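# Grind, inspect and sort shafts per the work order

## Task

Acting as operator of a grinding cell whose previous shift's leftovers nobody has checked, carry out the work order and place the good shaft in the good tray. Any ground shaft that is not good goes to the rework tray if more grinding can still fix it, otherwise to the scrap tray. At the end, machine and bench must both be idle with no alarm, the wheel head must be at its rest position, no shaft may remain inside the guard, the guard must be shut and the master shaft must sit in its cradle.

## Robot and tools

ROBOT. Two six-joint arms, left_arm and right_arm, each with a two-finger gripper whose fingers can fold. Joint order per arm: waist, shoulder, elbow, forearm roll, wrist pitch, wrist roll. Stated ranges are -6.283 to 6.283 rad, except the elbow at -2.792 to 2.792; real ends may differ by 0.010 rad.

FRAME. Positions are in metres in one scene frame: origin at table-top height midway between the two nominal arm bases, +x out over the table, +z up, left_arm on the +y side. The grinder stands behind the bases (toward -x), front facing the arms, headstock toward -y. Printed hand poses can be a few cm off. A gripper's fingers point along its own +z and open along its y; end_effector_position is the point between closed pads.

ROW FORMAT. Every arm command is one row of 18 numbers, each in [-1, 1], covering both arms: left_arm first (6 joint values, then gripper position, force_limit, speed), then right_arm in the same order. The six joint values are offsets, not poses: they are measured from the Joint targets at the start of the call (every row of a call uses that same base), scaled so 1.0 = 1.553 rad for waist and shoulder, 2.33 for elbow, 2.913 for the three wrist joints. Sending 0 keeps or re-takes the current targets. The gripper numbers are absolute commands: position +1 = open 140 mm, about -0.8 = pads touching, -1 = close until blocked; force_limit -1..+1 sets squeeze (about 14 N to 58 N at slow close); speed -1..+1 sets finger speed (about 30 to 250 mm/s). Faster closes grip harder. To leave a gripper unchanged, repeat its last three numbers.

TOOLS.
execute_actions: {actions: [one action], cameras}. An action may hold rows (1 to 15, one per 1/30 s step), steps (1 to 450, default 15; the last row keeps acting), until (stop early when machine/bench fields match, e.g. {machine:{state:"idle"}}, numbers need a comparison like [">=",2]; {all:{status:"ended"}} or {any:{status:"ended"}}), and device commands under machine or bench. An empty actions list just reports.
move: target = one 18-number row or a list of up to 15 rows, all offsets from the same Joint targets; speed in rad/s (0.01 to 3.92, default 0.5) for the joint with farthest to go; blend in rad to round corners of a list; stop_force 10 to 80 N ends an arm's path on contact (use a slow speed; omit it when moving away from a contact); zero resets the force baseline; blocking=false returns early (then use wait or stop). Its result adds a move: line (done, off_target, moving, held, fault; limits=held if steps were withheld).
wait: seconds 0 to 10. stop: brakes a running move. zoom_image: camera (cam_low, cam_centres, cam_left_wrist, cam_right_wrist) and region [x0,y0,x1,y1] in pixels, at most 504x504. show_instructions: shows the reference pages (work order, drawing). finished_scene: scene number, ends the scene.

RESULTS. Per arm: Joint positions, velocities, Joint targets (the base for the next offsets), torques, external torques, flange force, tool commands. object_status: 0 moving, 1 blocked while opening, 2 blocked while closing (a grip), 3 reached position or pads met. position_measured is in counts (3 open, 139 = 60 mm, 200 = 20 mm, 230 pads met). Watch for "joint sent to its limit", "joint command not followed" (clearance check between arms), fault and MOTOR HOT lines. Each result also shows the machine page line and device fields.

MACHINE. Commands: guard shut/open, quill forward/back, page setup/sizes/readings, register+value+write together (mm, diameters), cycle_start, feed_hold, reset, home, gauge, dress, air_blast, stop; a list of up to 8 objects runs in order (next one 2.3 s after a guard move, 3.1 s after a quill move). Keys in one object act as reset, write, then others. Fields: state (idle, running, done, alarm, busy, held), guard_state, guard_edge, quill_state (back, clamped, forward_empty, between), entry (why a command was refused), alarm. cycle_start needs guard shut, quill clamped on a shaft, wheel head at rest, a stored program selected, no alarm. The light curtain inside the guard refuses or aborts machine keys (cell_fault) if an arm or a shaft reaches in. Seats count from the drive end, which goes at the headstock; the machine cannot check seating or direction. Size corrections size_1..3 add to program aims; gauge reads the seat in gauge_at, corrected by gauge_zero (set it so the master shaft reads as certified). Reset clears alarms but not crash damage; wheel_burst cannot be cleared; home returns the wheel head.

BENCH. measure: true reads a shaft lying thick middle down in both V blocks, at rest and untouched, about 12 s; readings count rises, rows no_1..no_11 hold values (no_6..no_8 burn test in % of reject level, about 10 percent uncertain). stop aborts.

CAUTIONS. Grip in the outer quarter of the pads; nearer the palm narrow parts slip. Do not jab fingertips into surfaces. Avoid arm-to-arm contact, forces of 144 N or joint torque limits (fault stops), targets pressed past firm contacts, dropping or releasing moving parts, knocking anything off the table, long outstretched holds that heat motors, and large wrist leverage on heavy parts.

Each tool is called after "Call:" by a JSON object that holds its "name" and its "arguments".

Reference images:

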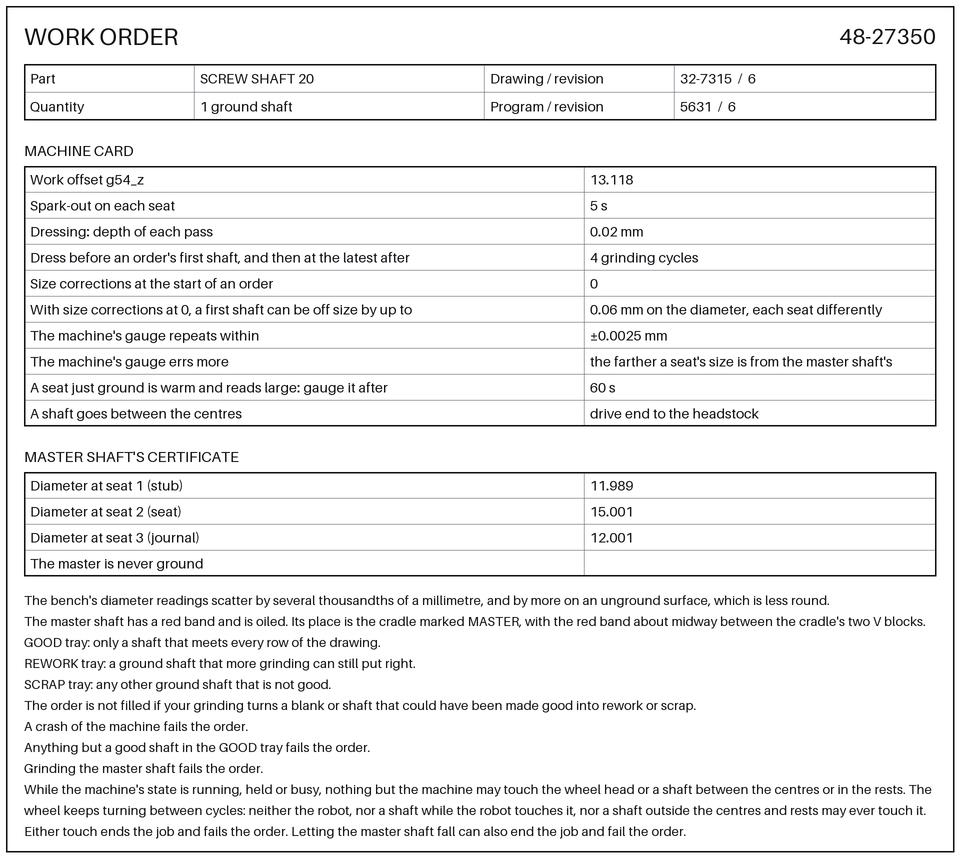

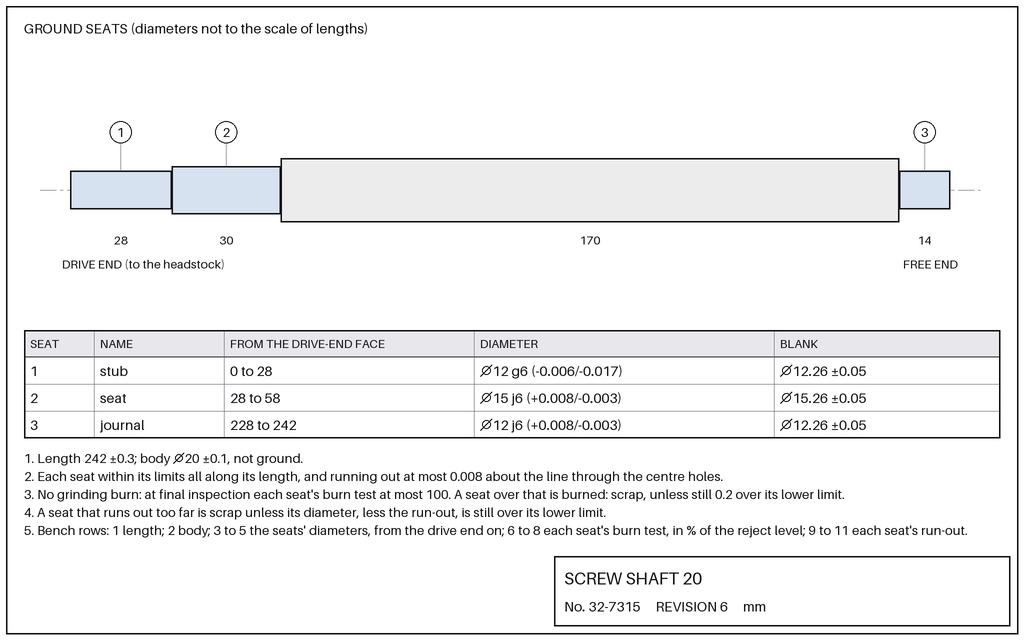

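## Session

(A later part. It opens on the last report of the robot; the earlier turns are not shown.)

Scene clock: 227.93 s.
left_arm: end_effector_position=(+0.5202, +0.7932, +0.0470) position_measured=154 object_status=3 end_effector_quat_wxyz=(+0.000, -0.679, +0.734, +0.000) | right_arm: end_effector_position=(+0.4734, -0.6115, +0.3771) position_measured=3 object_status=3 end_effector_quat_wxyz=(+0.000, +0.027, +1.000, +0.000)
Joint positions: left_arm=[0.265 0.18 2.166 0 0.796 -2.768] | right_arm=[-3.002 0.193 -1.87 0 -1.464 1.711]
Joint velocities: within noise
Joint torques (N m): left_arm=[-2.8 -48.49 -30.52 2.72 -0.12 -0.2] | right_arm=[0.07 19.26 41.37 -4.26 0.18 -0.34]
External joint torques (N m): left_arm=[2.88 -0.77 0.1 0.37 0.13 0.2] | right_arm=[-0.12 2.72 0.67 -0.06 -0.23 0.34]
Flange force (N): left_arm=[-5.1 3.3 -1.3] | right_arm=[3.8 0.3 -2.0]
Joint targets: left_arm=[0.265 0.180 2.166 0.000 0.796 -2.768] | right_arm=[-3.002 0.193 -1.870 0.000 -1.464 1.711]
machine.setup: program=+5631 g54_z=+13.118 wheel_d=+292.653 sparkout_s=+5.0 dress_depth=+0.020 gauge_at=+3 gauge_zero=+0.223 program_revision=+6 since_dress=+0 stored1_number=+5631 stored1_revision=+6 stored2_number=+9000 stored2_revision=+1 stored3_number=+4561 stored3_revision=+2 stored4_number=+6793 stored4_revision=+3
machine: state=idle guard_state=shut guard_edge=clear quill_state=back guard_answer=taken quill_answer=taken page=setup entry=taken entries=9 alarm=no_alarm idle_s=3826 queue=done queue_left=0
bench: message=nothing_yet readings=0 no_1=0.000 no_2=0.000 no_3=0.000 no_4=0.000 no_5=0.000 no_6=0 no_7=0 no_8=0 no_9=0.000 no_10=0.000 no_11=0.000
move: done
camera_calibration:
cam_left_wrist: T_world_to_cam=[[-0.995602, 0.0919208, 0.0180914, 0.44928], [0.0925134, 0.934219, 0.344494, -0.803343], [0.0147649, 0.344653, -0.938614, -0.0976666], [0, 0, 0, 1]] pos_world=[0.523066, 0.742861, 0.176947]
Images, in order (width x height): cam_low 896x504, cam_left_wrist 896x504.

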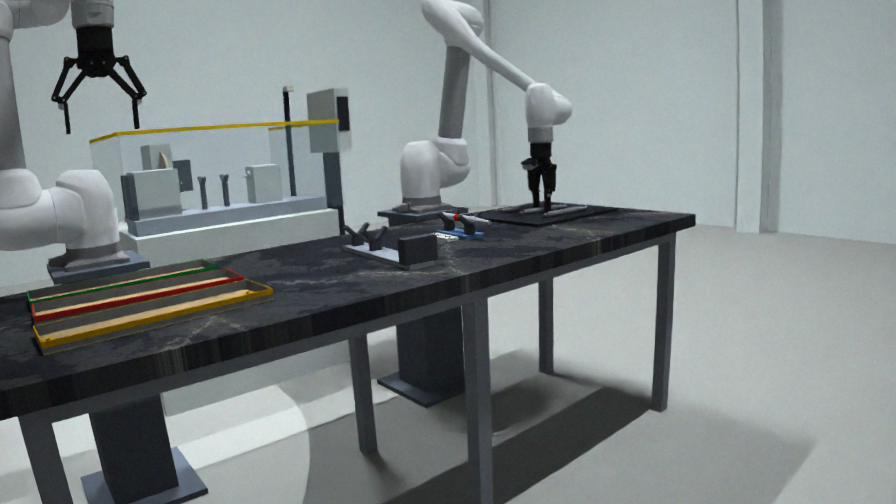

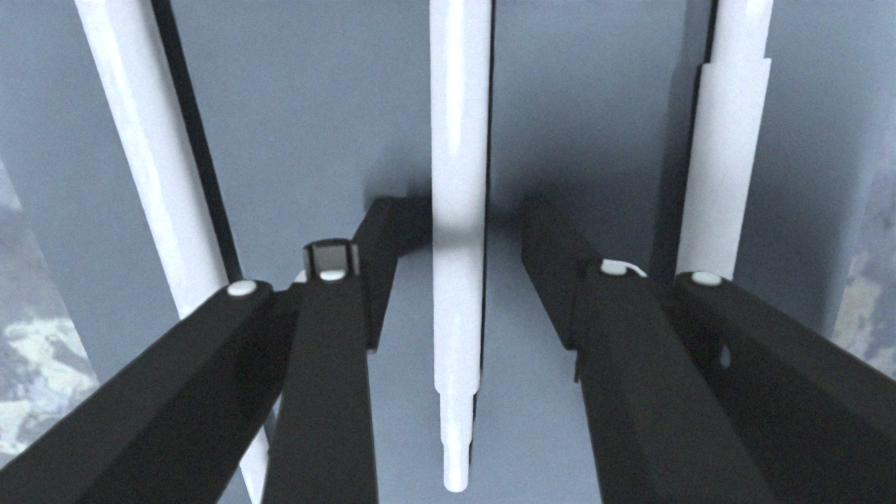

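Call:
{"name": "execute_actions", "arguments": {"actions": [{"rows": [[0,0,0,0,0,0,-1,1,-1,0,0,0,0,0,0,1,1,1]], "steps": 60}], "cameras": ["cam_left_wrist"]}}

Scene clock: 231.63 s.
left_arm: end_effector_position=(+0.5202, +0.7932, +0.0470) position_measured=204 object_status=2 end_effector_quat_wxyz=(+0.000, -0.679, +0.734, +0.000) | right_arm: end_effector_position=(+0.4734, -0.6115, +0.3771) position_measured=3 object_status=3 end_effector_quat_wxyz=(+0.000, +0.027, +1.000, +0.000)
Joint positions: left_arm=[0.265 0.18 2.166 0 0.796 -2.768] | right_arm=[-3.002 0.193 -1.87 0 -1.464 1.711]
Joint velocities: within noise
Joint torques (N m): left_arm=[-2.79 -42.75 -28.26 2.36 -1.26 -0.53] | right_arm=[-0.05 19.22 41.61 -4.23 0.18 -0.25]
External joint torques (N m): left_arm=[2.8 -6.46 -2.11 0.73 1.27 0.53] | right_arm=[0.05 2.9 0.53 -0.1 -0.23 0.25]
Flange force (N): left_arm=[-4.0 6.7 -13.1] | right_arm=[4.4 0.4 -1.8]
Joint targets: left_arm=[0.265 0.180 2.166 0.000 0.796 -2.768] | right_arm=[-3.002 0.193 -1.870 0.000 -1.464 1.711]
machine.setup: program=+5631 g54_z=+13.118 wheel_d=+292.653 sparkout_s=+5.0 dress_depth=+0.020 gauge_at=+3 gauge_zero=+0.223 program_revision=+6 since_dress=+0 stored1_number=+5631 stored1_revision=+6 stored2_number=+9000 stored2_revision=+1 stored3_number=+4561 stored3_revision=+2 stored4_number=+6793 stored4_revision=+3
machine: state=idle guard_state=shut guard_edge=clear quill_state=back guard_answer=taken quill_answer=taken page=setup entry=taken entries=9 alarm=no_alarm idle_s=3829 queue=done queue_left=0
bench: message=nothing_yet readings=0 no_1=0.000 no_2=0.000 no_3=0.000 no_4=0.000 no_5=0.000 no_6=0 no_7=0 no_8=0 no_9=0.000 no_10=0.000 no_11=0.000
camera_calibration:
cam_left_wrist: T_world_to_cam=[[-0.995602, 0.0919208, 0.0180914, 0.44928], [0.0925134, 0.934219, 0.344494, -0.803343], [0.0147649, 0.344653, -0.938614, -0.0976666], [0, 0, 0, 1]] pos_world=[0.523066, 0.742861, 0.176947]
Images, in order (width x height): cam_left_wrist 896x504.

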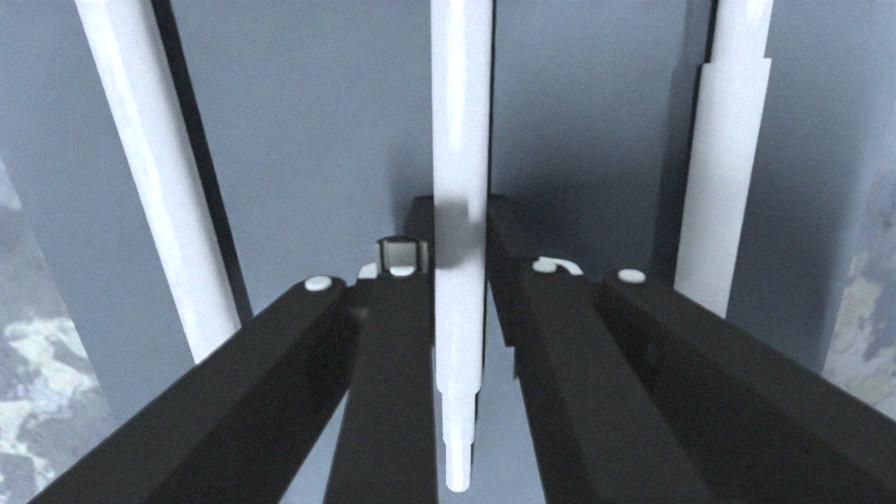

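Call:
{"name": "move", "arguments": {"target": [[0,-0.12863,-0.09143,0,0.14171,0,-1,1,-1,0,0,0,0,0,0,1,1,1],[-0.75864,0.16367,-0.33248,0,0.17868,0.14258,-1,1,-1,0,0,0,0,0,0,1,1,1]], "speed": [0.2,0.7], "blend": [0.03,0], "cameras": ["cam_left_wrist","cam_low"]}}

Scene clock: 243.07 s.
left_arm: end_effector_position=(+0.5781, +0.0141, +0.2500) position_measured=204 object_status=2 end_effector_quat_wxyz=(+0.000, +0.050, +0.999, +0.000) | right_arm: end_effector_position=(+0.4734, -0.6115, +0.3771) position_measured=3 object_status=3 end_effector_quat_wxyz=(+0.000, +0.027, +1.000, +0.000)
Joint positions: left_arm=[-0.913 0.434 1.391 0 1.317 -2.353] | right_arm=[-3.002 0.193 -1.87 0 -1.464 1.711]
Joint velocities: within noise
Joint torques (N m): left_arm=[-3.47 -88.41 -43.83 3.77 -0.05 -0.17] | right_arm=[-0.33 19.05 41.62 -4.22 0.21 -0.27]
External joint torques (N m): left_arm=[3.42 3.2 2.68 0.43 0.07 0.17] | right_arm=[0.27 3.23 0.55 -0.11 -0.26 0.27]
Flange force (N): left_arm=[-2.3 4.0 4.5] | right_arm=[5.0 0.9 -2.0]
Joint targets: left_arm=[-0.913 0.434 1.391 0.000 1.317 -2.353] | right_arm=[-3.002 0.193 -1.870 0.000 -1.464 1.711]
machine.setup: program=+5631 g54_z=+13.118 wheel_d=+292.653 sparkout_s=+5.0 dress_depth=+0.020 gauge_at=+3 gauge_zero=+0.223 program_revision=+6 since_dress=+0 stored1_number=+5631 stored1_revision=+6 stored2_number=+9000 stored2_revision=+1 stored3_number=+4561 stored3_revision=+2 stored4_number=+6793 stored4_revision=+3
machine: state=idle guard_state=shut guard_edge=clear quill_state=back guard_answer=taken quill_answer=taken page=setup entry=taken entries=9 alarm=no_alarm idle_s=3841 queue=done queue_left=0
bench: message=nothing_yet readings=0 no_1=0.000 no_2=0.000 no_3=0.000 no_4=0.000 no_5=0.000 no_6=0 no_7=0 no_8=0 no_9=0.000 no_10=0.000 no_11=0.000
move: done
camera_calibration:
cam_left_wrist: T_world_to_cam=[[0.11487, 0.993217, 0.0180382, -0.0797794], [0.931832, -0.114027, 0.34451, -0.621226], [0.34423, -0.0227655, -0.938609, 0.175355], [0, 0, 0, 1]] pos_world=[0.52768, 0.0123934, 0.380047]
Images, in order (width x height): cam_low 896x504, cam_left_wrist 896x504.

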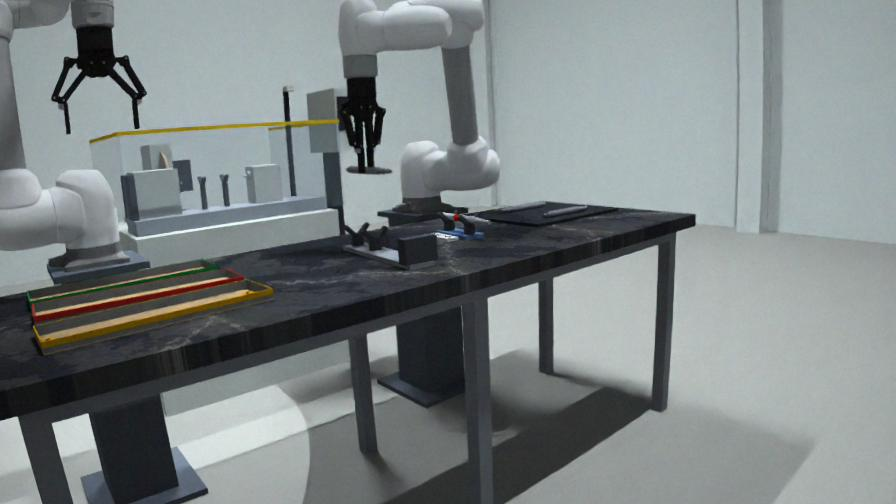

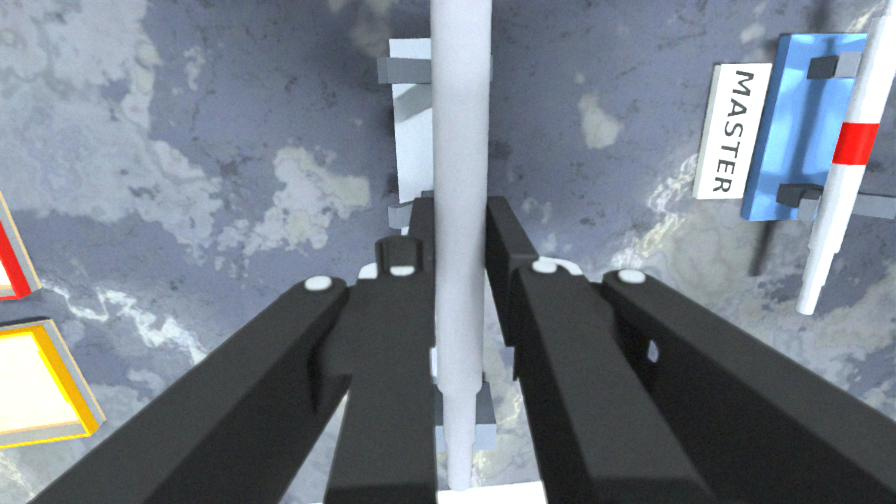

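Call:
{"name": "execute_actions", "arguments": {"actions": [], "cameras": ["cam_left_wrist", "cam_low"]}}

Scene clock: 253.93 s.
left_arm: end_effector_position=(+0.5781, +0.0141, +0.2500) position_measured=204 object_status=2 end_effector_quat_wxyz=(+0.000, +0.050, +0.999, +0.000) | right_arm: end_effector_position=(+0.4734, -0.6115, +0.3771) position_measured=3 object_status=3 end_effector_quat_wxyz=(+0.000, +0.027, +1.000, +0.000)
Joint positions: left_arm=[-0.913 0.434 1.391 0 1.317 -2.353] | right_arm=[-3.002 0.193 -1.87 0 -1.464 1.711]
Joint velocities: within noise
Joint torques (N m): left_arm=[-3 -88.45 -43.93 3.79 -0.06 -0.21] | right_arm=[-0.25 19.4 41.26 -4.26 0.15 -0.32]
External joint torques (N m): left_arm=[2.97 3.2 2.77 0.41 0.08 0.2] | right_arm=[0.19 2.83 0.87 -0.07 -0.21 0.32]
Flange force (N): left_arm=[-1.8 3.7 4.6] | right_arm=[3.8 0.9 -2.3]
Joint targets: left_arm=[-0.913 0.434 1.391 0.000 1.317 -2.353] | right_arm=[-3.002 0.193 -1.870 0.000 -1.464 1.711]
Tool commands: left_gripper/position=-1.0 left_gripper/force_limit=+1.0 left_gripper/speed=-1.0 right_gripper/position=+1.0 right_gripper/force_limit=+1.0 right_gripper/speed=+1.0
machine.setup: program=+5631 g54_z=+13.118 wheel_d=+292.653 sparkout_s=+5.0 dress_depth=+0.020 gauge_at=+3 gauge_zero=+0.223 program_revision=+6 since_dress=+0 stored1_number=+5631 stored1_revision=+6 stored2_number=+9000 stored2_revision=+1 stored3_number=+4561 stored3_revision=+2 stored4_number=+6793 stored4_revision=+3
machine: state=idle guard_state=shut guard_edge=clear quill_state=back guard_answer=taken quill_answer=taken page=setup entry=taken entries=9 alarm=no_alarm idle_s=3851 queue=done queue_left=0
bench: message=nothing_yet readings=0 no_1=0.000 no_2=0.000 no_3=0.000 no_4=0.000 no_5=0.000 no_6=0 no_7=0 no_8=0 no_9=0.000 no_10=0.000 no_11=0.000
camera_calibration:
cam_left_wrist: T_world_to_cam=[[0.11487, 0.993217, 0.0180382, -0.0797776], [0.931832, -0.114027, 0.34451, -0.621192], [0.34423, -0.0227655, -0.938609, 0.175261], [0, 0, 0, 1]] pos_world=[0.52768, 0.0123934, 0.379947]
Images, in order (width x height): cam_low 896x504, cam_left_wrist 896x504.

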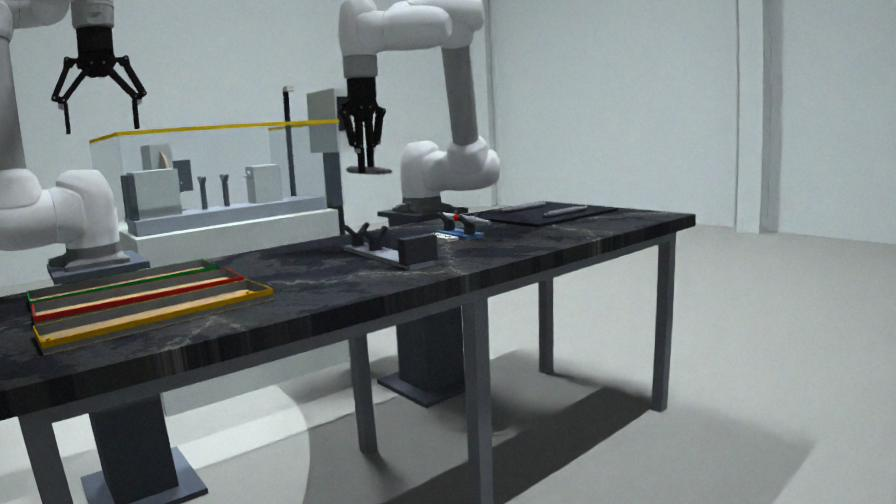

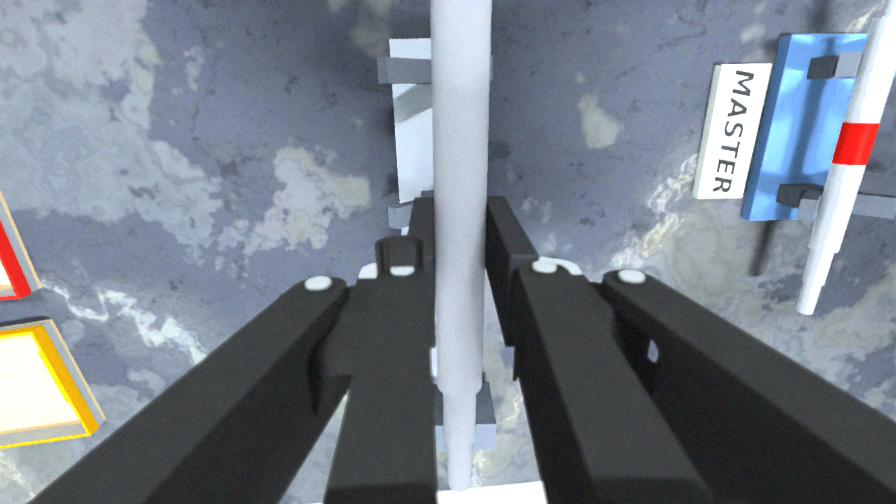

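Call:
{"name": "zoom_image", "arguments": {"camera": "cam_left_wrist", "region": [340, 0, 600, 260]}}

Call:
{"name": "zoom_image", "arguments": {"camera": "cam_left_wrist", "region": [340, 244, 600, 504]}}

Scaled by 1.938.

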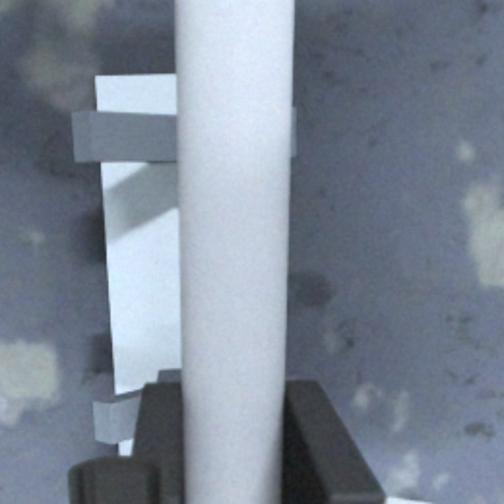

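Scaled by 1.938.

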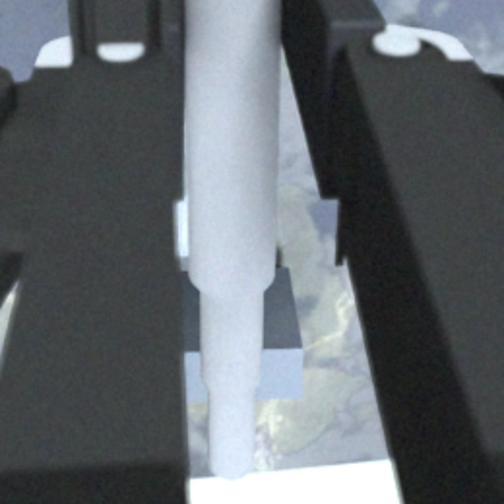

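Call:
{"name": "move", "arguments": {"target": [-0.00400, 0.00606, -0.00599, 0, 0.00156, -0.00591, -1, 1, -1, 0,0,0,0,0,0, 1,1,1], "speed": 0.2, "cameras": ["cam_left_wrist"]}}

Call:
{"name": "zoom_image", "arguments": {"camera": "cam_left_wrist", "region": [340, 0, 600, 260]}}

Scene clock: 276.50 s.
left_arm: end_effector_position=(+0.5781, +0.0062, +0.2500) position_measured=204 object_status=2 end_effector_quat_wxyz=(+0.000, +0.044, +0.999, +0.000) | right_arm: end_effector_position=(+0.4734, -0.6115, +0.3771) position_measured=3 object_status=3 end_effector_quat_wxyz=(+0.000, +0.027, +1.000, +0.000)
Joint positions: left_arm=[-0.92 0.443 1.377 0 1.321 -2.37] | right_arm=[-3.002 0.193 -1.87 0 -1.464 1.711]
Joint velocities: within noise
Joint torques (N m): left_arm=[-3.02 -89.37 -44.04 3.83 -0.1 -0.21] | right_arm=[0.14 19.02 41.56 -4.28 0.14 -0.25]
External joint torques (N m): left_arm=[2.8 3.34 2.87 0.36 0.12 0.21] | right_arm=[-0.39 3.3 0.52 -0.05 -0.2 0.25]
Flange force (N): left_arm=[-1.7 3.6 4.7] | right_arm=[4.9 -0.6 -1.8]
Joint targets: left_arm=[-0.920 0.443 1.377 0.000 1.321 -2.370] | right_arm=[-3.002 0.193 -1.870 0.000 -1.464 1.711]
machine.setup: program=+5631 g54_z=+13.118 wheel_d=+292.653 sparkout_s=+5.0 dress_depth=+0.020 gauge_at=+3 gauge_zero=+0.223 program_revision=+6 since_dress=+0 stored1_number=+5631 stored1_revision=+6 stored2_number=+9000 stored2_revision=+1 stored3_number=+4561 stored3_revision=+2 stored4_number=+6793 stored4_revision=+3
machine: state=idle guard_state=shut guard_edge=clear quill_state=back guard_answer=taken quill_answer=taken page=setup entry=taken entries=9 alarm=no_alarm idle_s=3874 queue=done queue_left=0
bench: message=nothing_yet readings=0 no_1=0.000 no_2=0.000 no_3=0.000 no_4=0.000 no_5=0.000 no_6=0 no_7=0 no_8=0 no_9=0.000 no_10=0.000 no_11=0.000
move: done
camera_calibration:
cam_left_wrist: T_world_to_cam=[[0.103905, 0.994424, 0.017991, -0.0655648], [0.933024, -0.103723, 0.344539, -0.622924], [0.344484, -0.0190133, -0.9386, 0.174884], [0, 0, 0, 1]] pos_world=[0.527771, 0.00391287, 0.379947]
Images, in order (width x height): cam_left_wrist 896x504.

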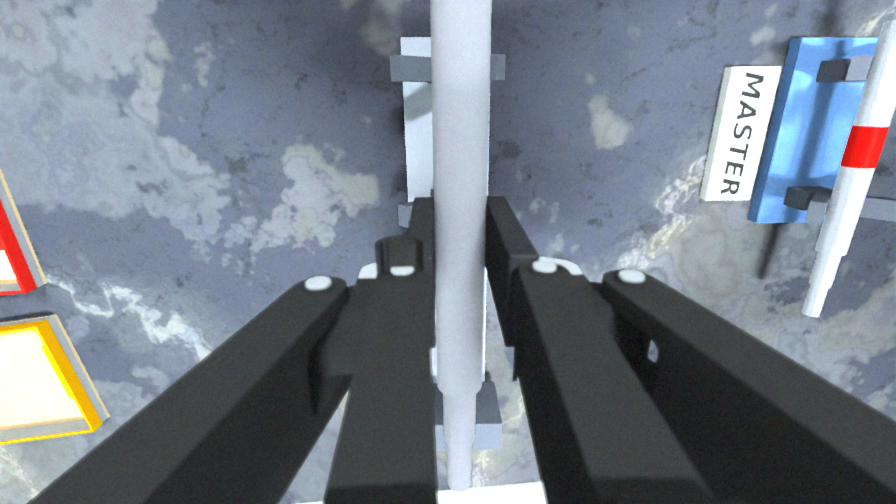

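Scaled by 1.938.

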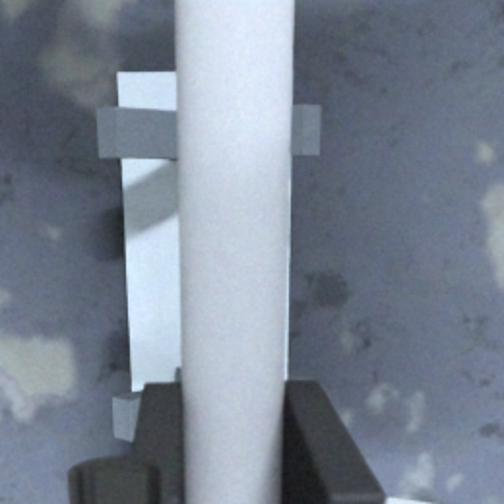

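Call:
{"name": "move", "arguments": {"target": [0.0003, 0.04217, 0.05476, 0, -0.06628, -0.00156, -1, 1, -1, 0,0,0,0,0,0, 1,1,1], "speed": 0.2, "cameras": ["cam_left_wrist"]}}

Call:
{"name": "zoom_image", "arguments": {"camera": "cam_left_wrist", "region": [320, 0, 620, 300]}}

Scene clock: 292.67 s.
left_arm: end_effector_position=(+0.5781, +0.0068, +0.1300) position_measured=204 object_status=2 end_effector_quat_wxyz=(+0.000, +0.042, +0.999, +0.000) | right_arm: end_effector_position=(+0.4734, -0.6115, +0.3771) position_measured=3 object_status=3 end_effector_quat_wxyz=(+0.000, +0.027, +1.000, +0.000)
Joint positions: left_arm=[-0.919 0.509 1.504 0 1.128 -2.375] | right_arm=[-3.002 0.193 -1.87 0 -1.464 1.711]
Joint velocities: within noise
Joint torques (N m): left_arm=[-3.1 -92.45 -40.91 3.51 -0.09 -0.18] | right_arm=[-0.08 19.27 41.33 -4.24 0.16 -0.34]
External joint torques (N m): left_arm=[3.16 2.84 2.48 0.41 0.12 0.18] | right_arm=[-0.05 2.87 0.6 -0.07 -0.22 0.34]
Flange force (N): left_arm=[-1.9 3.9 3.9] | right_arm=[4.2 0.4 -1.9]
Joint targets: left_arm=[-0.919 0.509 1.504 0.000 1.128 -2.375] | right_arm=[-3.002 0.193 -1.870 0.000 -1.464 1.711]
machine.setup: program=+5631 g54_z=+13.118 wheel_d=+292.653 sparkout_s=+5.0 dress_depth=+0.020 gauge_at=+3 gauge_zero=+0.223 program_revision=+6 since_dress=+0 stored1_number=+5631 stored1_revision=+6 stored2_number=+9000 stored2_revision=+1 stored3_number=+4561 stored3_revision=+2 stored4_number=+6793 stored4_revision=+3
machine: state=idle guard_state=shut guard_edge=clear quill_state=back guard_answer=taken quill_answer=taken page=setup entry=taken entries=9 alarm=no_alarm idle_s=3890 queue=done queue_left=0
bench: message=nothing_yet readings=0 no_1=0.000 no_2=0.000 no_3=0.000 no_4=0.000 no_5=0.000 no_6=0 no_7=0 no_8=0 no_9=0.000 no_10=0.000 no_11=0.000
move: done
camera_calibration:
cam_left_wrist: T_world_to_cam=[[0.0989373, 0.994928, 0.018152, -0.0611351], [0.933551, -0.0991185, 0.344467, -0.581822], [0.344519, -0.0171348, -0.938623, 0.0622394], [0, 0, 0, 1]] pos_world=[0.527767, 0.00422208, 0.259947]
Images, in order (width x height): cam_left_wrist 896x504.

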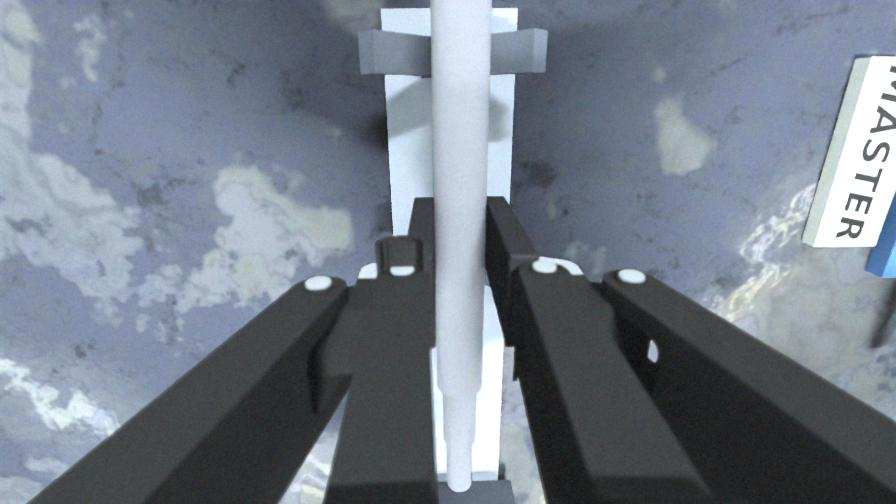

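Scaled by 1.680.

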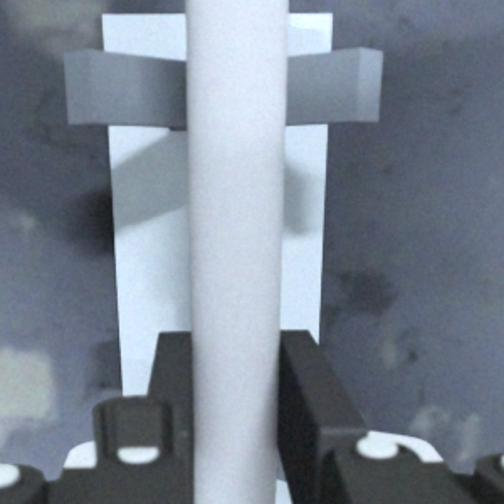

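Call:
{"name": "move", "arguments": {"target": [-0.0006, 0.01484, 0.00979, 0, -0.01574, -0.00032, -1, 1, -1, 0,0,0,0,0,0, 1,1,1], "speed": 0.1, "cameras": ["cam_left_wrist"]}}

Call:
{"name": "zoom_image", "arguments": {"camera": "cam_left_wrist", "region": [300, 0, 620, 320]}}

Scene clock: 299.63 s.
left_arm: end_effector_position=(+0.5781, +0.0056, +0.1000) position_measured=204 object_status=2 end_effector_quat_wxyz=(+0.000, +0.042, +0.999, +0.000) | right_arm: end_effector_position=(+0.4734, -0.6115, +0.3771) position_measured=3 object_status=3 end_effector_quat_wxyz=(+0.000, +0.027, +1.000, +0.000)
Joint positions: left_arm=[-0.92 0.532 1.527 0 1.083 -2.376] | right_arm=[-3.002 0.193 -1.87 0 -1.464 1.711]
Joint velocities: within noise
Joint torques (N m): left_arm=[-3.17 -93.99 -40.11 3.41 -0.09 -0.16] | right_arm=[0.16 18.91 41.61 -4.26 0.17 -0.32]
External joint torques (N m): left_arm=[3.06 3.27 2.56 0.41 0.12 0.16] | right_arm=[-0.22 3.08 0.52 -0.07 -0.22 0.32]
Flange force (N): left_arm=[-2.0 3.6 4.3] | right_arm=[4.6 -0.1 -1.8]
Joint targets: left_arm=[-0.920 0.532 1.527 0.000 1.083 -2.376] | right_arm=[-3.002 0.193 -1.870 0.000 -1.464 1.711]
machine.setup: program=+5631 g54_z=+13.118 wheel_d=+292.653 sparkout_s=+5.0 dress_depth=+0.020 gauge_at=+3 gauge_zero=+0.223 program_revision=+6 since_dress=+0 stored1_number=+5631 stored1_revision=+6 stored2_number=+9000 stored2_revision=+1 stored3_number=+4561 stored3_revision=+2 stored4_number=+6793 stored4_revision=+3
machine: state=idle guard_state=shut guard_edge=clear quill_state=back guard_answer=taken quill_answer=taken page=setup entry=taken entries=9 alarm=no_alarm idle_s=3897 queue=done queue_left=0
bench: message=nothing_yet readings=0 no_1=0.000 no_2=0.000 no_3=0.000 no_4=0.000 no_5=0.000 no_6=0 no_7=0 no_8=0 no_9=0.000 no_10=0.000 no_11=0.000
move: done
camera_calibration:
cam_left_wrist: T_world_to_cam=[[0.098972, 0.994926, 0.0180587, -0.0594927], [0.933548, -0.0991188, 0.344476, -0.571598], [0.344518, -0.0172348, -0.938621, 0.034062], [0, 0, 0, 1]] pos_world=[0.527767, 0.00312181, 0.229947]
Images, in order (width x height): cam_left_wrist 896x504.

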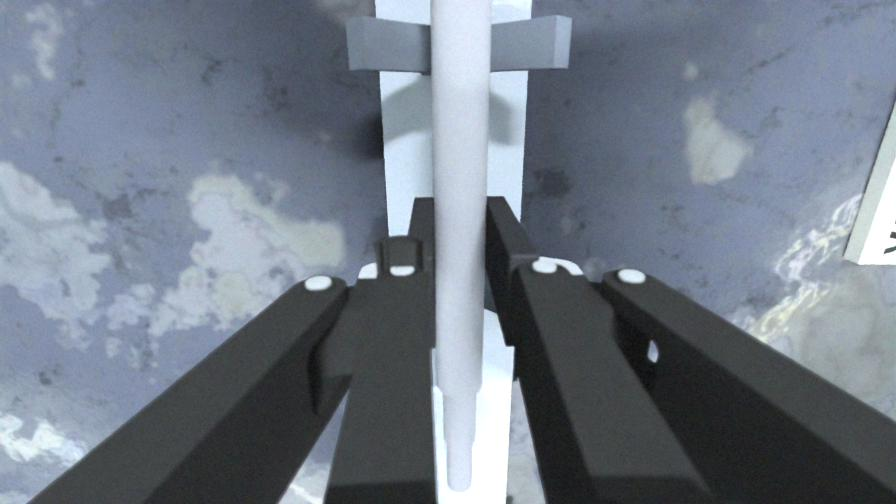

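Scaled by 1.575.

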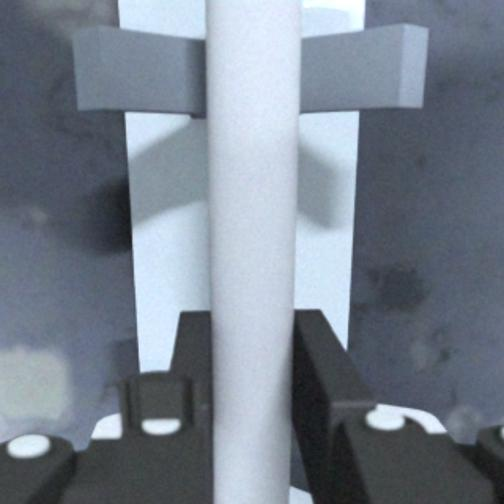

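Call:
{"name": "move", "arguments": {"target": [0, 0.01525, 0.00956, 0, -0.01578, 0, -1, 1, -1, 0,0,0,0,0,0, 1,1,1], "speed": 0.018, "stop_force": 12, "cameras": ["cam_left_wrist"]}}

Scene clock: 304.13 s.
left_arm: end_effector_position=(+0.5782, +0.0055, +0.0824) position_measured=204 object_status=2 end_effector_quat_wxyz=(+0.000, +0.042, +0.999, +0.000) | right_arm: end_effector_position=(+0.4734, -0.6115, +0.3771) position_measured=3 object_status=3 end_effector_quat_wxyz=(+0.000, +0.027, +1.000, +0.000)
Joint positions: left_arm=[-0.92 0.546 1.54 0 1.056 -2.376] | right_arm=[-3.002 0.193 -1.87 0 -1.464 1.711]
Joint velocities: within noise
Joint torques (N m): left_arm=[-6.24 -71.87 -31.42 2.32 -3.46 -0.02] | right_arm=[-0.56 19.36 41.6 -4.19 0.19 -0.32]
External joint torques (N m): left_arm=[6.1 -19.51 -5.52 1.44 3.49 0.02] | right_arm=[0.63 2.86 0.55 -0.13 -0.25 0.32]
Flange force (N): left_arm=[2.7 13.0 -24.9] | right_arm=[4.5 1.9 -1.9]
Joint targets: left_arm=[-0.920 0.546 1.540 0.000 1.056 -2.376] | right_arm=[-3.002 0.193 -1.870 0.000 -1.464 1.711]
machine.setup: program=+5631 g54_z=+13.118 wheel_d=+292.653 sparkout_s=+5.0 dress_depth=+0.020 gauge_at=+3 gauge_zero=+0.223 program_revision=+6 since_dress=+0 stored1_number=+5631 stored1_revision=+6 stored2_number=+9000 stored2_revision=+1 stored3_number=+4561 stored3_revision=+2 stored4_number=+6793 stored4_revision=+3
machine: state=idle guard_state=shut guard_edge=clear quill_state=back guard_answer=taken quill_answer=taken page=setup entry=taken entries=9 alarm=no_alarm idle_s=3901 queue=done queue_left=0
bench: message=nothing_yet readings=0 no_1=0.000 no_2=0.000 no_3=0.000 no_4=0.000 no_5=0.000 no_6=0 no_7=0 no_8=0 no_9=0.000 no_10=0.000 no_11=0.000
move: contact (left_arm); left_arm: the wrist pitch is farthest, 0.019 rad from its target
camera_calibration:
cam_left_wrist: T_world_to_cam=[[0.09897, 0.994927, 0.018058, -0.0590742], [0.933548, -0.0991167, 0.344476, -0.565545], [0.344518, -0.0172348, -0.938621, 0.0175406], [0, 0, 0, 1]] pos_world=[0.527767, 0.00302181, 0.212347]
Images, in order (width x height): cam_left_wrist 896x504.

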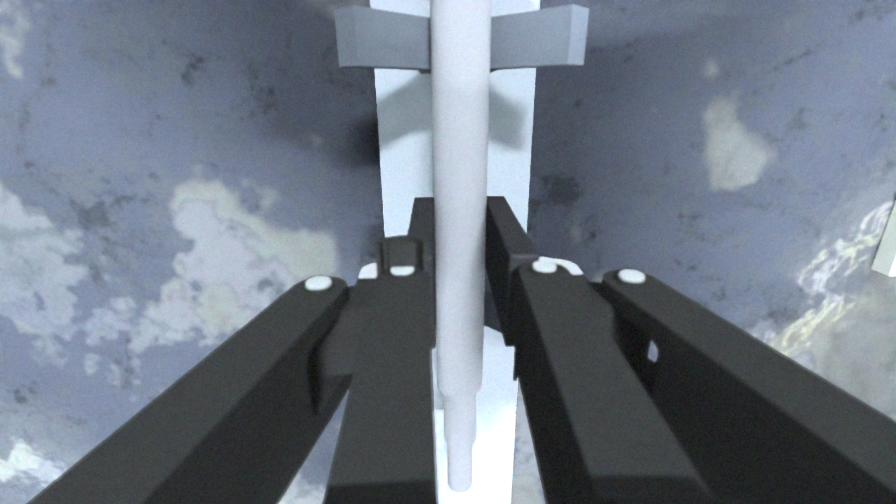

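Call:
{"name": "execute_actions", "arguments": {"actions": [{"rows": [[0,0,0,0,0,0, -0.3,1,-1, 0,0,0,0,0,0, 1,1,1]], "steps": 60}], "cameras": ["cam_left_wrist"]}}

Scene clock: 308.37 s.
left_arm: end_effector_position=(+0.5782, +0.0055, +0.0824) position_measured=167 object_status=3 end_effector_quat_wxyz=(+0.000, +0.042, +0.999, +0.000) | right_arm: end_effector_position=(+0.4734, -0.6115, +0.3771) position_measured=3 object_status=3 end_effector_quat_wxyz=(+0.000, +0.027, +1.000, +0.000)
Joint positions: left_arm=[-0.92 0.546 1.54 0 1.056 -2.376] | right_arm=[-3.002 0.193 -1.87 0 -1.464 1.711]
Joint velocities: within noise
Joint torques (N m): left_arm=[-2.93 -90.72 -37.25 3.38 -0.1 -0.2] | right_arm=[-0.41 18.9 41.42 -4.28 0.2 -0.35]
External joint torques (N m): left_arm=[2.81 -0.71 0.22 0.39 0.13 0.2] | right_arm=[0.38 3.07 0.61 -0.04 -0.25 0.35]
Flange force (N): left_arm=[-1.7 3.5 -0.6] | right_arm=[4.7 1.4 -2.0]
Joint targets: left_arm=[-0.920 0.546 1.540 0.000 1.056 -2.376] | right_arm=[-3.002 0.193 -1.870 0.000 -1.464 1.711]
machine.setup: program=+5631 g54_z=+13.118 wheel_d=+292.653 sparkout_s=+5.0 dress_depth=+0.020 gauge_at=+3 gauge_zero=+0.223 program_revision=+6 since_dress=+0 stored1_number=+5631 stored1_revision=+6 stored2_number=+9000 stored2_revision=+1 stored3_number=+4561 stored3_revision=+2 stored4_number=+6793 stored4_revision=+3
machine: state=idle guard_state=shut guard_edge=clear quill_state=back guard_answer=taken quill_answer=taken page=setup entry=taken entries=9 alarm=no_alarm idle_s=3905 queue=done queue_left=0
bench: message=nothing_yet readings=0 no_1=0.000 no_2=0.000 no_3=0.000 no_4=0.000 no_5=0.000 no_6=0 no_7=0 no_8=0 no_9=0.000 no_10=0.000 no_11=0.000
camera_calibration:
cam_left_wrist: T_world_to_cam=[[0.0989373, 0.994928, 0.018152, -0.0590771], [0.933551, -0.0991185, 0.344467, -0.565545], [0.344519, -0.0171348, -0.938623, 0.0175404], [0, 0, 0, 1]] pos_world=[0.527767, 0.00302208, 0.212347]
Images, in order (width x height): cam_left_wrist 896x504.

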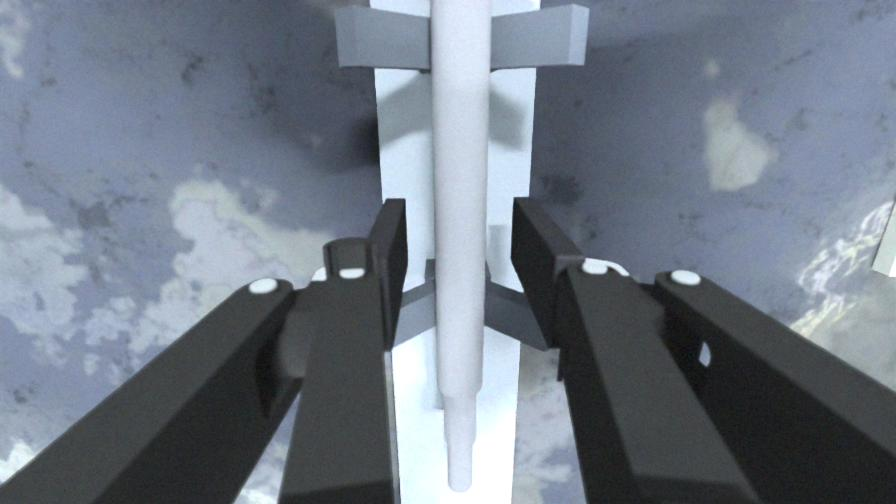

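Call:
{"name": "move", "arguments": {"target": [[0,-0.02312,-0.01613,0,0.02508,0,-0.3,1,-1,0,0,0,0,0,0,1,1,1],[0,-0.06568,-0.07045,0,0.09123,0,-0.3,1,-1,0,0,0,0,0,0,1,1,1]], "speed": 0.25, "blend": [0.02, 0], "cameras": []}}

Call:
{"name": "execute_actions", "arguments": {"actions": [{"bench": {"measure": true}, "steps": 450, "until": {"bench": {"readings": [">=", 1]}}}], "cameras": ["cam_left_wrist"]}}

Scene clock: 315.87 s.
left_arm: end_effector_position=(+0.5781, +0.0056, +0.2501) position_measured=167 object_status=3 end_effector_quat_wxyz=(+0.000, +0.042, +0.999, +0.000) | right_arm: end_effector_position=(+0.4734, -0.6115, +0.3771) position_measured=3 object_status=3 end_effector_quat_wxyz=(+0.000, +0.027, +1.000, +0.000)
Joint positions: left_arm=[-0.92 0.444 1.376 0 1.321 -2.376] | right_arm=[-3.002 0.193 -1.87 0 -1.464 1.711]
Joint velocities: within noise
Joint torques (N m): left_arm=[-2.87 -85.41 -41.07 3.77 -0.09 -0.2] | right_arm=[0.2 19.57 41.8 -4.22 0.16 -0.31]
External joint torques (N m): left_arm=[2.79 -0.71 -0.11 0.43 0.11 0.2] | right_arm=[-0.21 2.59 0.35 -0.1 -0.21 0.31]
Flange force (N): left_arm=[-2.1 3.1 -0.6] | right_arm=[4.0 0.0 -1.4]
Joint targets: left_arm=[-0.920 0.444 1.376 0.000 1.321 -2.376] | right_arm=[-3.002 0.193 -1.870 0.000 -1.464 1.711]
machine.setup: program=+5631 g54_z=+13.118 wheel_d=+292.653 sparkout_s=+5.0 dress_depth=+0.020 gauge_at=+3 gauge_zero=+0.223 program_revision=+6 since_dress=+0 stored1_number=+5631 stored1_revision=+6 stored2_number=+9000 stored2_revision=+1 stored3_number=+4561 stored3_revision=+2 stored4_number=+6793 stored4_revision=+3
machine: state=idle guard_state=shut guard_edge=clear quill_state=back guard_answer=taken quill_answer=taken page=setup entry=taken entries=9 alarm=no_alarm idle_s=3913 queue=done queue_left=0
bench: message=nothing_yet readings=0 no_1=0.000 no_2=0.000 no_3=0.000 no_4=0.000 no_5=0.000 no_6=0 no_7=0 no_8=0 no_9=0.000 no_10=0.000 no_11=0.000
move: done
No camera images: "cameras" was empty.

Scene clock: 328.07 s.
left_arm: end_effector_position=(+0.5781, +0.0056, +0.2501) position_measured=167 object_status=3 end_effector_quat_wxyz=(+0.000, +0.042, +0.999, +0.000) | right_arm: end_effector_position=(+0.4734, -0.6115, +0.3771) position_measured=3 object_status=3 end_effector_quat_wxyz=(+0.000, +0.027, +1.000, +0.000)
Joint positions: left_arm=[-0.92 0.444 1.376 0 1.321 -2.376] | right_arm=[-3.002 0.193 -1.87 0 -1.464 1.711]
Joint velocities: within noise
Joint torques (N m): left_arm=[-2.72 -85.17 -41.42 3.82 -0.08 -0.18] | right_arm=[-0.45 19.02 41.4 -4.16 0.13 -0.23]
External joint torques (N m): left_arm=[2.59 -1.1 0.16 0.38 0.1 0.18] | right_arm=[0.42 3.03 0.75 -0.17 -0.18 0.23]
Flange force (N): left_arm=[-1.0 3.8 -0.4] | right_arm=[4.4 1.2 -2.1]
Joint targets: left_arm=[-0.920 0.444 1.376 0.000 1.321 -2.376] | right_arm=[-3.002 0.193 -1.870 0.000 -1.464 1.711]
Tool commands: left_gripper/position=-0.3 left_gripper/force_limit=+1.0 left_gripper/speed=-1.0 right_gripper/position=+1.0 right_gripper/force_limit=+1.0 right_gripper/speed=+1.0
machine.setup: program=+5631 g54_z=+13.118 wheel_d=+292.653 sparkout_s=+5.0 dress_depth=+0.020 gauge_at=+3 gauge_zero=+0.223 program_revision=+6 since_dress=+0 stored1_number=+5631 stored1_revision=+6 stored2_number=+9000 stored2_revision=+1 stored3_number=+4561 stored3_revision=+2 stored4_number=+6793 stored4_revision=+3
machine: state=idle guard_state=shut guard_edge=clear quill_state=back guard_answer=taken quill_answer=taken page=setup entry=taken entries=9 alarm=no_alarm idle_s=3925 queue=done queue_left=0
bench: message=measure_taken readings=1 no_1=241.993 no_2=20.028 no_3=11.934 no_4=14.884 no_5=11.922 no_6=45 no_7=47 no_8=45 no_9=0.004 no_10=0.002 no_11=0.004
camera_calibration:
cam_left_wrist: T_world_to_cam=[[0.0988819, 0.994941, 0.0177399, -0.0621237], [0.933448, -0.0989184, 0.344803, -0.623274], [0.344814, -0.0175355, -0.938507, 0.174787], [0, 0, 0, 1]] pos_world=[0.527668, 0.00322117, 0.380048]
Images, in order (width x height): cam_left_wrist 896x504.

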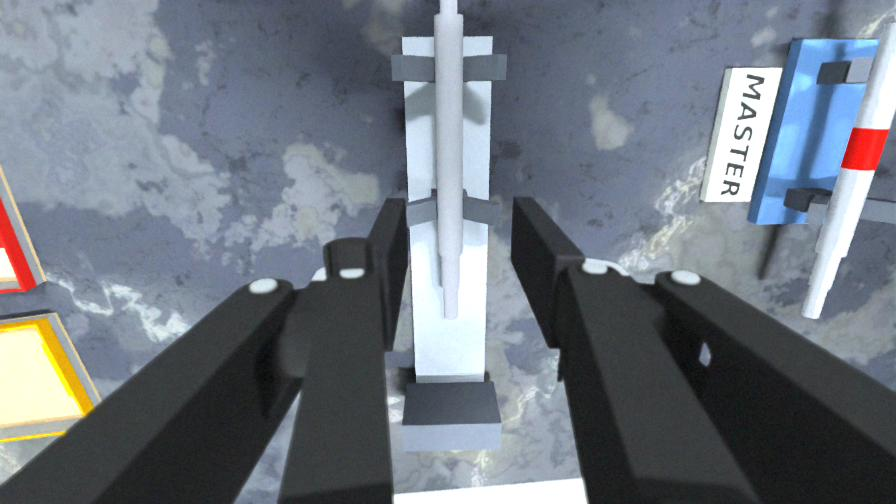

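Call:
{"name": "move", "arguments": {"target": [0.73444, -0.19435, 0.17283, 0, -0.03442, -0.17645, -0.1, 1, -1, 0.51993, -0.42654, 0.22847, 0, 0.04445, 0.28727, -0.2, 1, 0], "speed": 0.6, "cameras": ["cam_left_wrist", "cam_right_wrist"]}}

Scene clock: 342.07 s.
left_arm: end_effector_position=(+0.6269, +0.7973, +0.2501) position_measured=141 object_status=3 end_effector_quat_wxyz=(+0.000, +0.707, -0.707, +0.000) | right_arm: end_effector_position=(+0.5776, +0.0060, +0.2499) position_measured=154 object_status=3 end_effector_quat_wxyz=(+0.000, +0.041, +0.999, +0.000)
Joint positions: left_arm=[0.221 0.142 1.779 0 1.221 -2.89] | right_arm=[-2.194 -0.47 -1.338 0 -1.335 2.548]
Joint velocities: within noise
Joint torques (N m): left_arm=[-2.84 -54.15 -40.08 3.68 -0.11 -0.11] | right_arm=[-0.53 82.76 40.43 -4.15 0.24 -0.3]
External joint torques (N m): left_arm=[2.84 -0.75 0.13 0.38 0.12 0.11] | right_arm=[0.78 5.82 0.66 -0.02 -0.28 0.3]
Flange force (N): left_arm=[-4.2 2.5 -0.5] | right_arm=[5.6 -5.3 -3.5]
Joint targets: left_arm=[0.221 0.142 1.779 0.000 1.221 -2.890] | right_arm=[-2.194 -0.470 -1.338 0.000 -1.335 2.548]
machine.setup: program=+5631 g54_z=+13.118 wheel_d=+292.653 sparkout_s=+5.0 dress_depth=+0.020 gauge_at=+3 gauge_zero=+0.223 program_revision=+6 since_dress=+0 stored1_number=+5631 stored1_revision=+6 stored2_number=+9000 stored2_revision=+1 stored3_number=+4561 stored3_revision=+2 stored4_number=+6793 stored4_revision=+3
machine: state=idle guard_state=shut guard_edge=clear quill_state=back guard_answer=taken quill_answer=taken page=setup entry=taken entries=9 alarm=no_alarm idle_s=3939 queue=done queue_left=0
bench: message=measure_taken readings=1 no_1=241.993 no_2=20.028 no_3=11.934 no_4=14.884 no_5=11.922 no_6=45 no_7=47 no_8=45 no_9=0.004 no_10=0.002 no_11=0.004
move: done
camera_calibration:
cam_left_wrist: T_world_to_cam=[[-0.999719, 0.0151938, 0.0181739, 0.615194], [0.0205258, 0.938597, 0.344404, -0.845302], [-0.0118252, 0.344681, -0.938645, 0.106645], [0, 0, 0, 1]] pos_world=[0.633633, 0.747292, 0.380047]
cam_right_wrist: T_world_to_cam=[[0.0733065, 0.997164, 0.0170081, -0.0507293], [0.930733, -0.0745294, 0.358024, -0.620558], [0.358276, -0.0104155, -0.933558, 0.17174], [0, 0, 0, 1]] pos_world=[0.519763, 0.00612441, 0.383367]
Images, in order (width x height): cam_left_wrist 896x504, cam_right_wrist 896x504.

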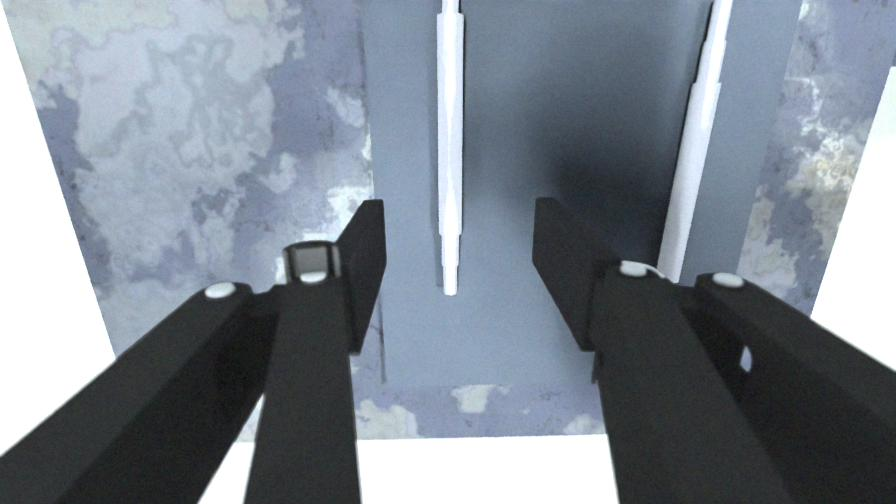

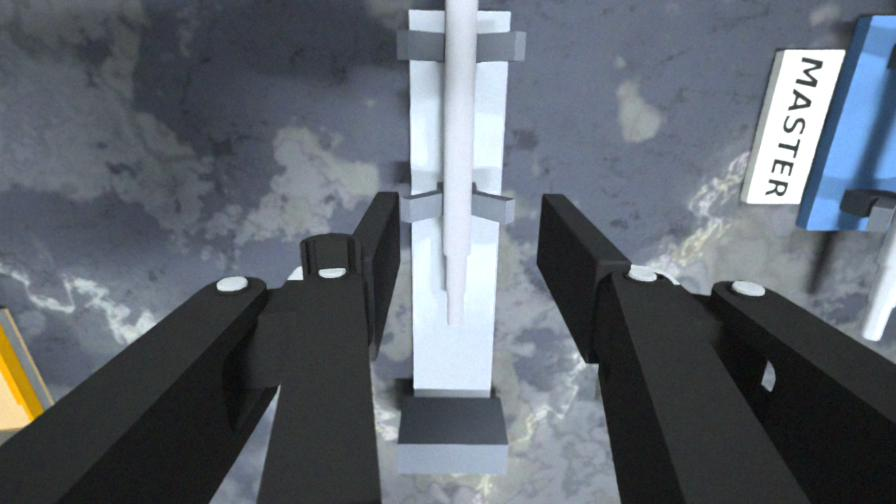

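Call:
{"name": "zoom_image", "arguments": {"camera": "cam_left_wrist", "region": [360, 0, 760, 320]}}

Scaled by 1.260.

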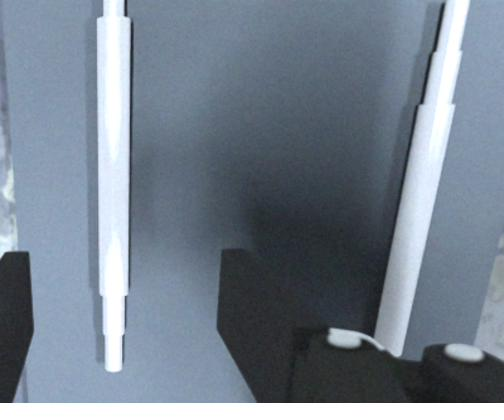

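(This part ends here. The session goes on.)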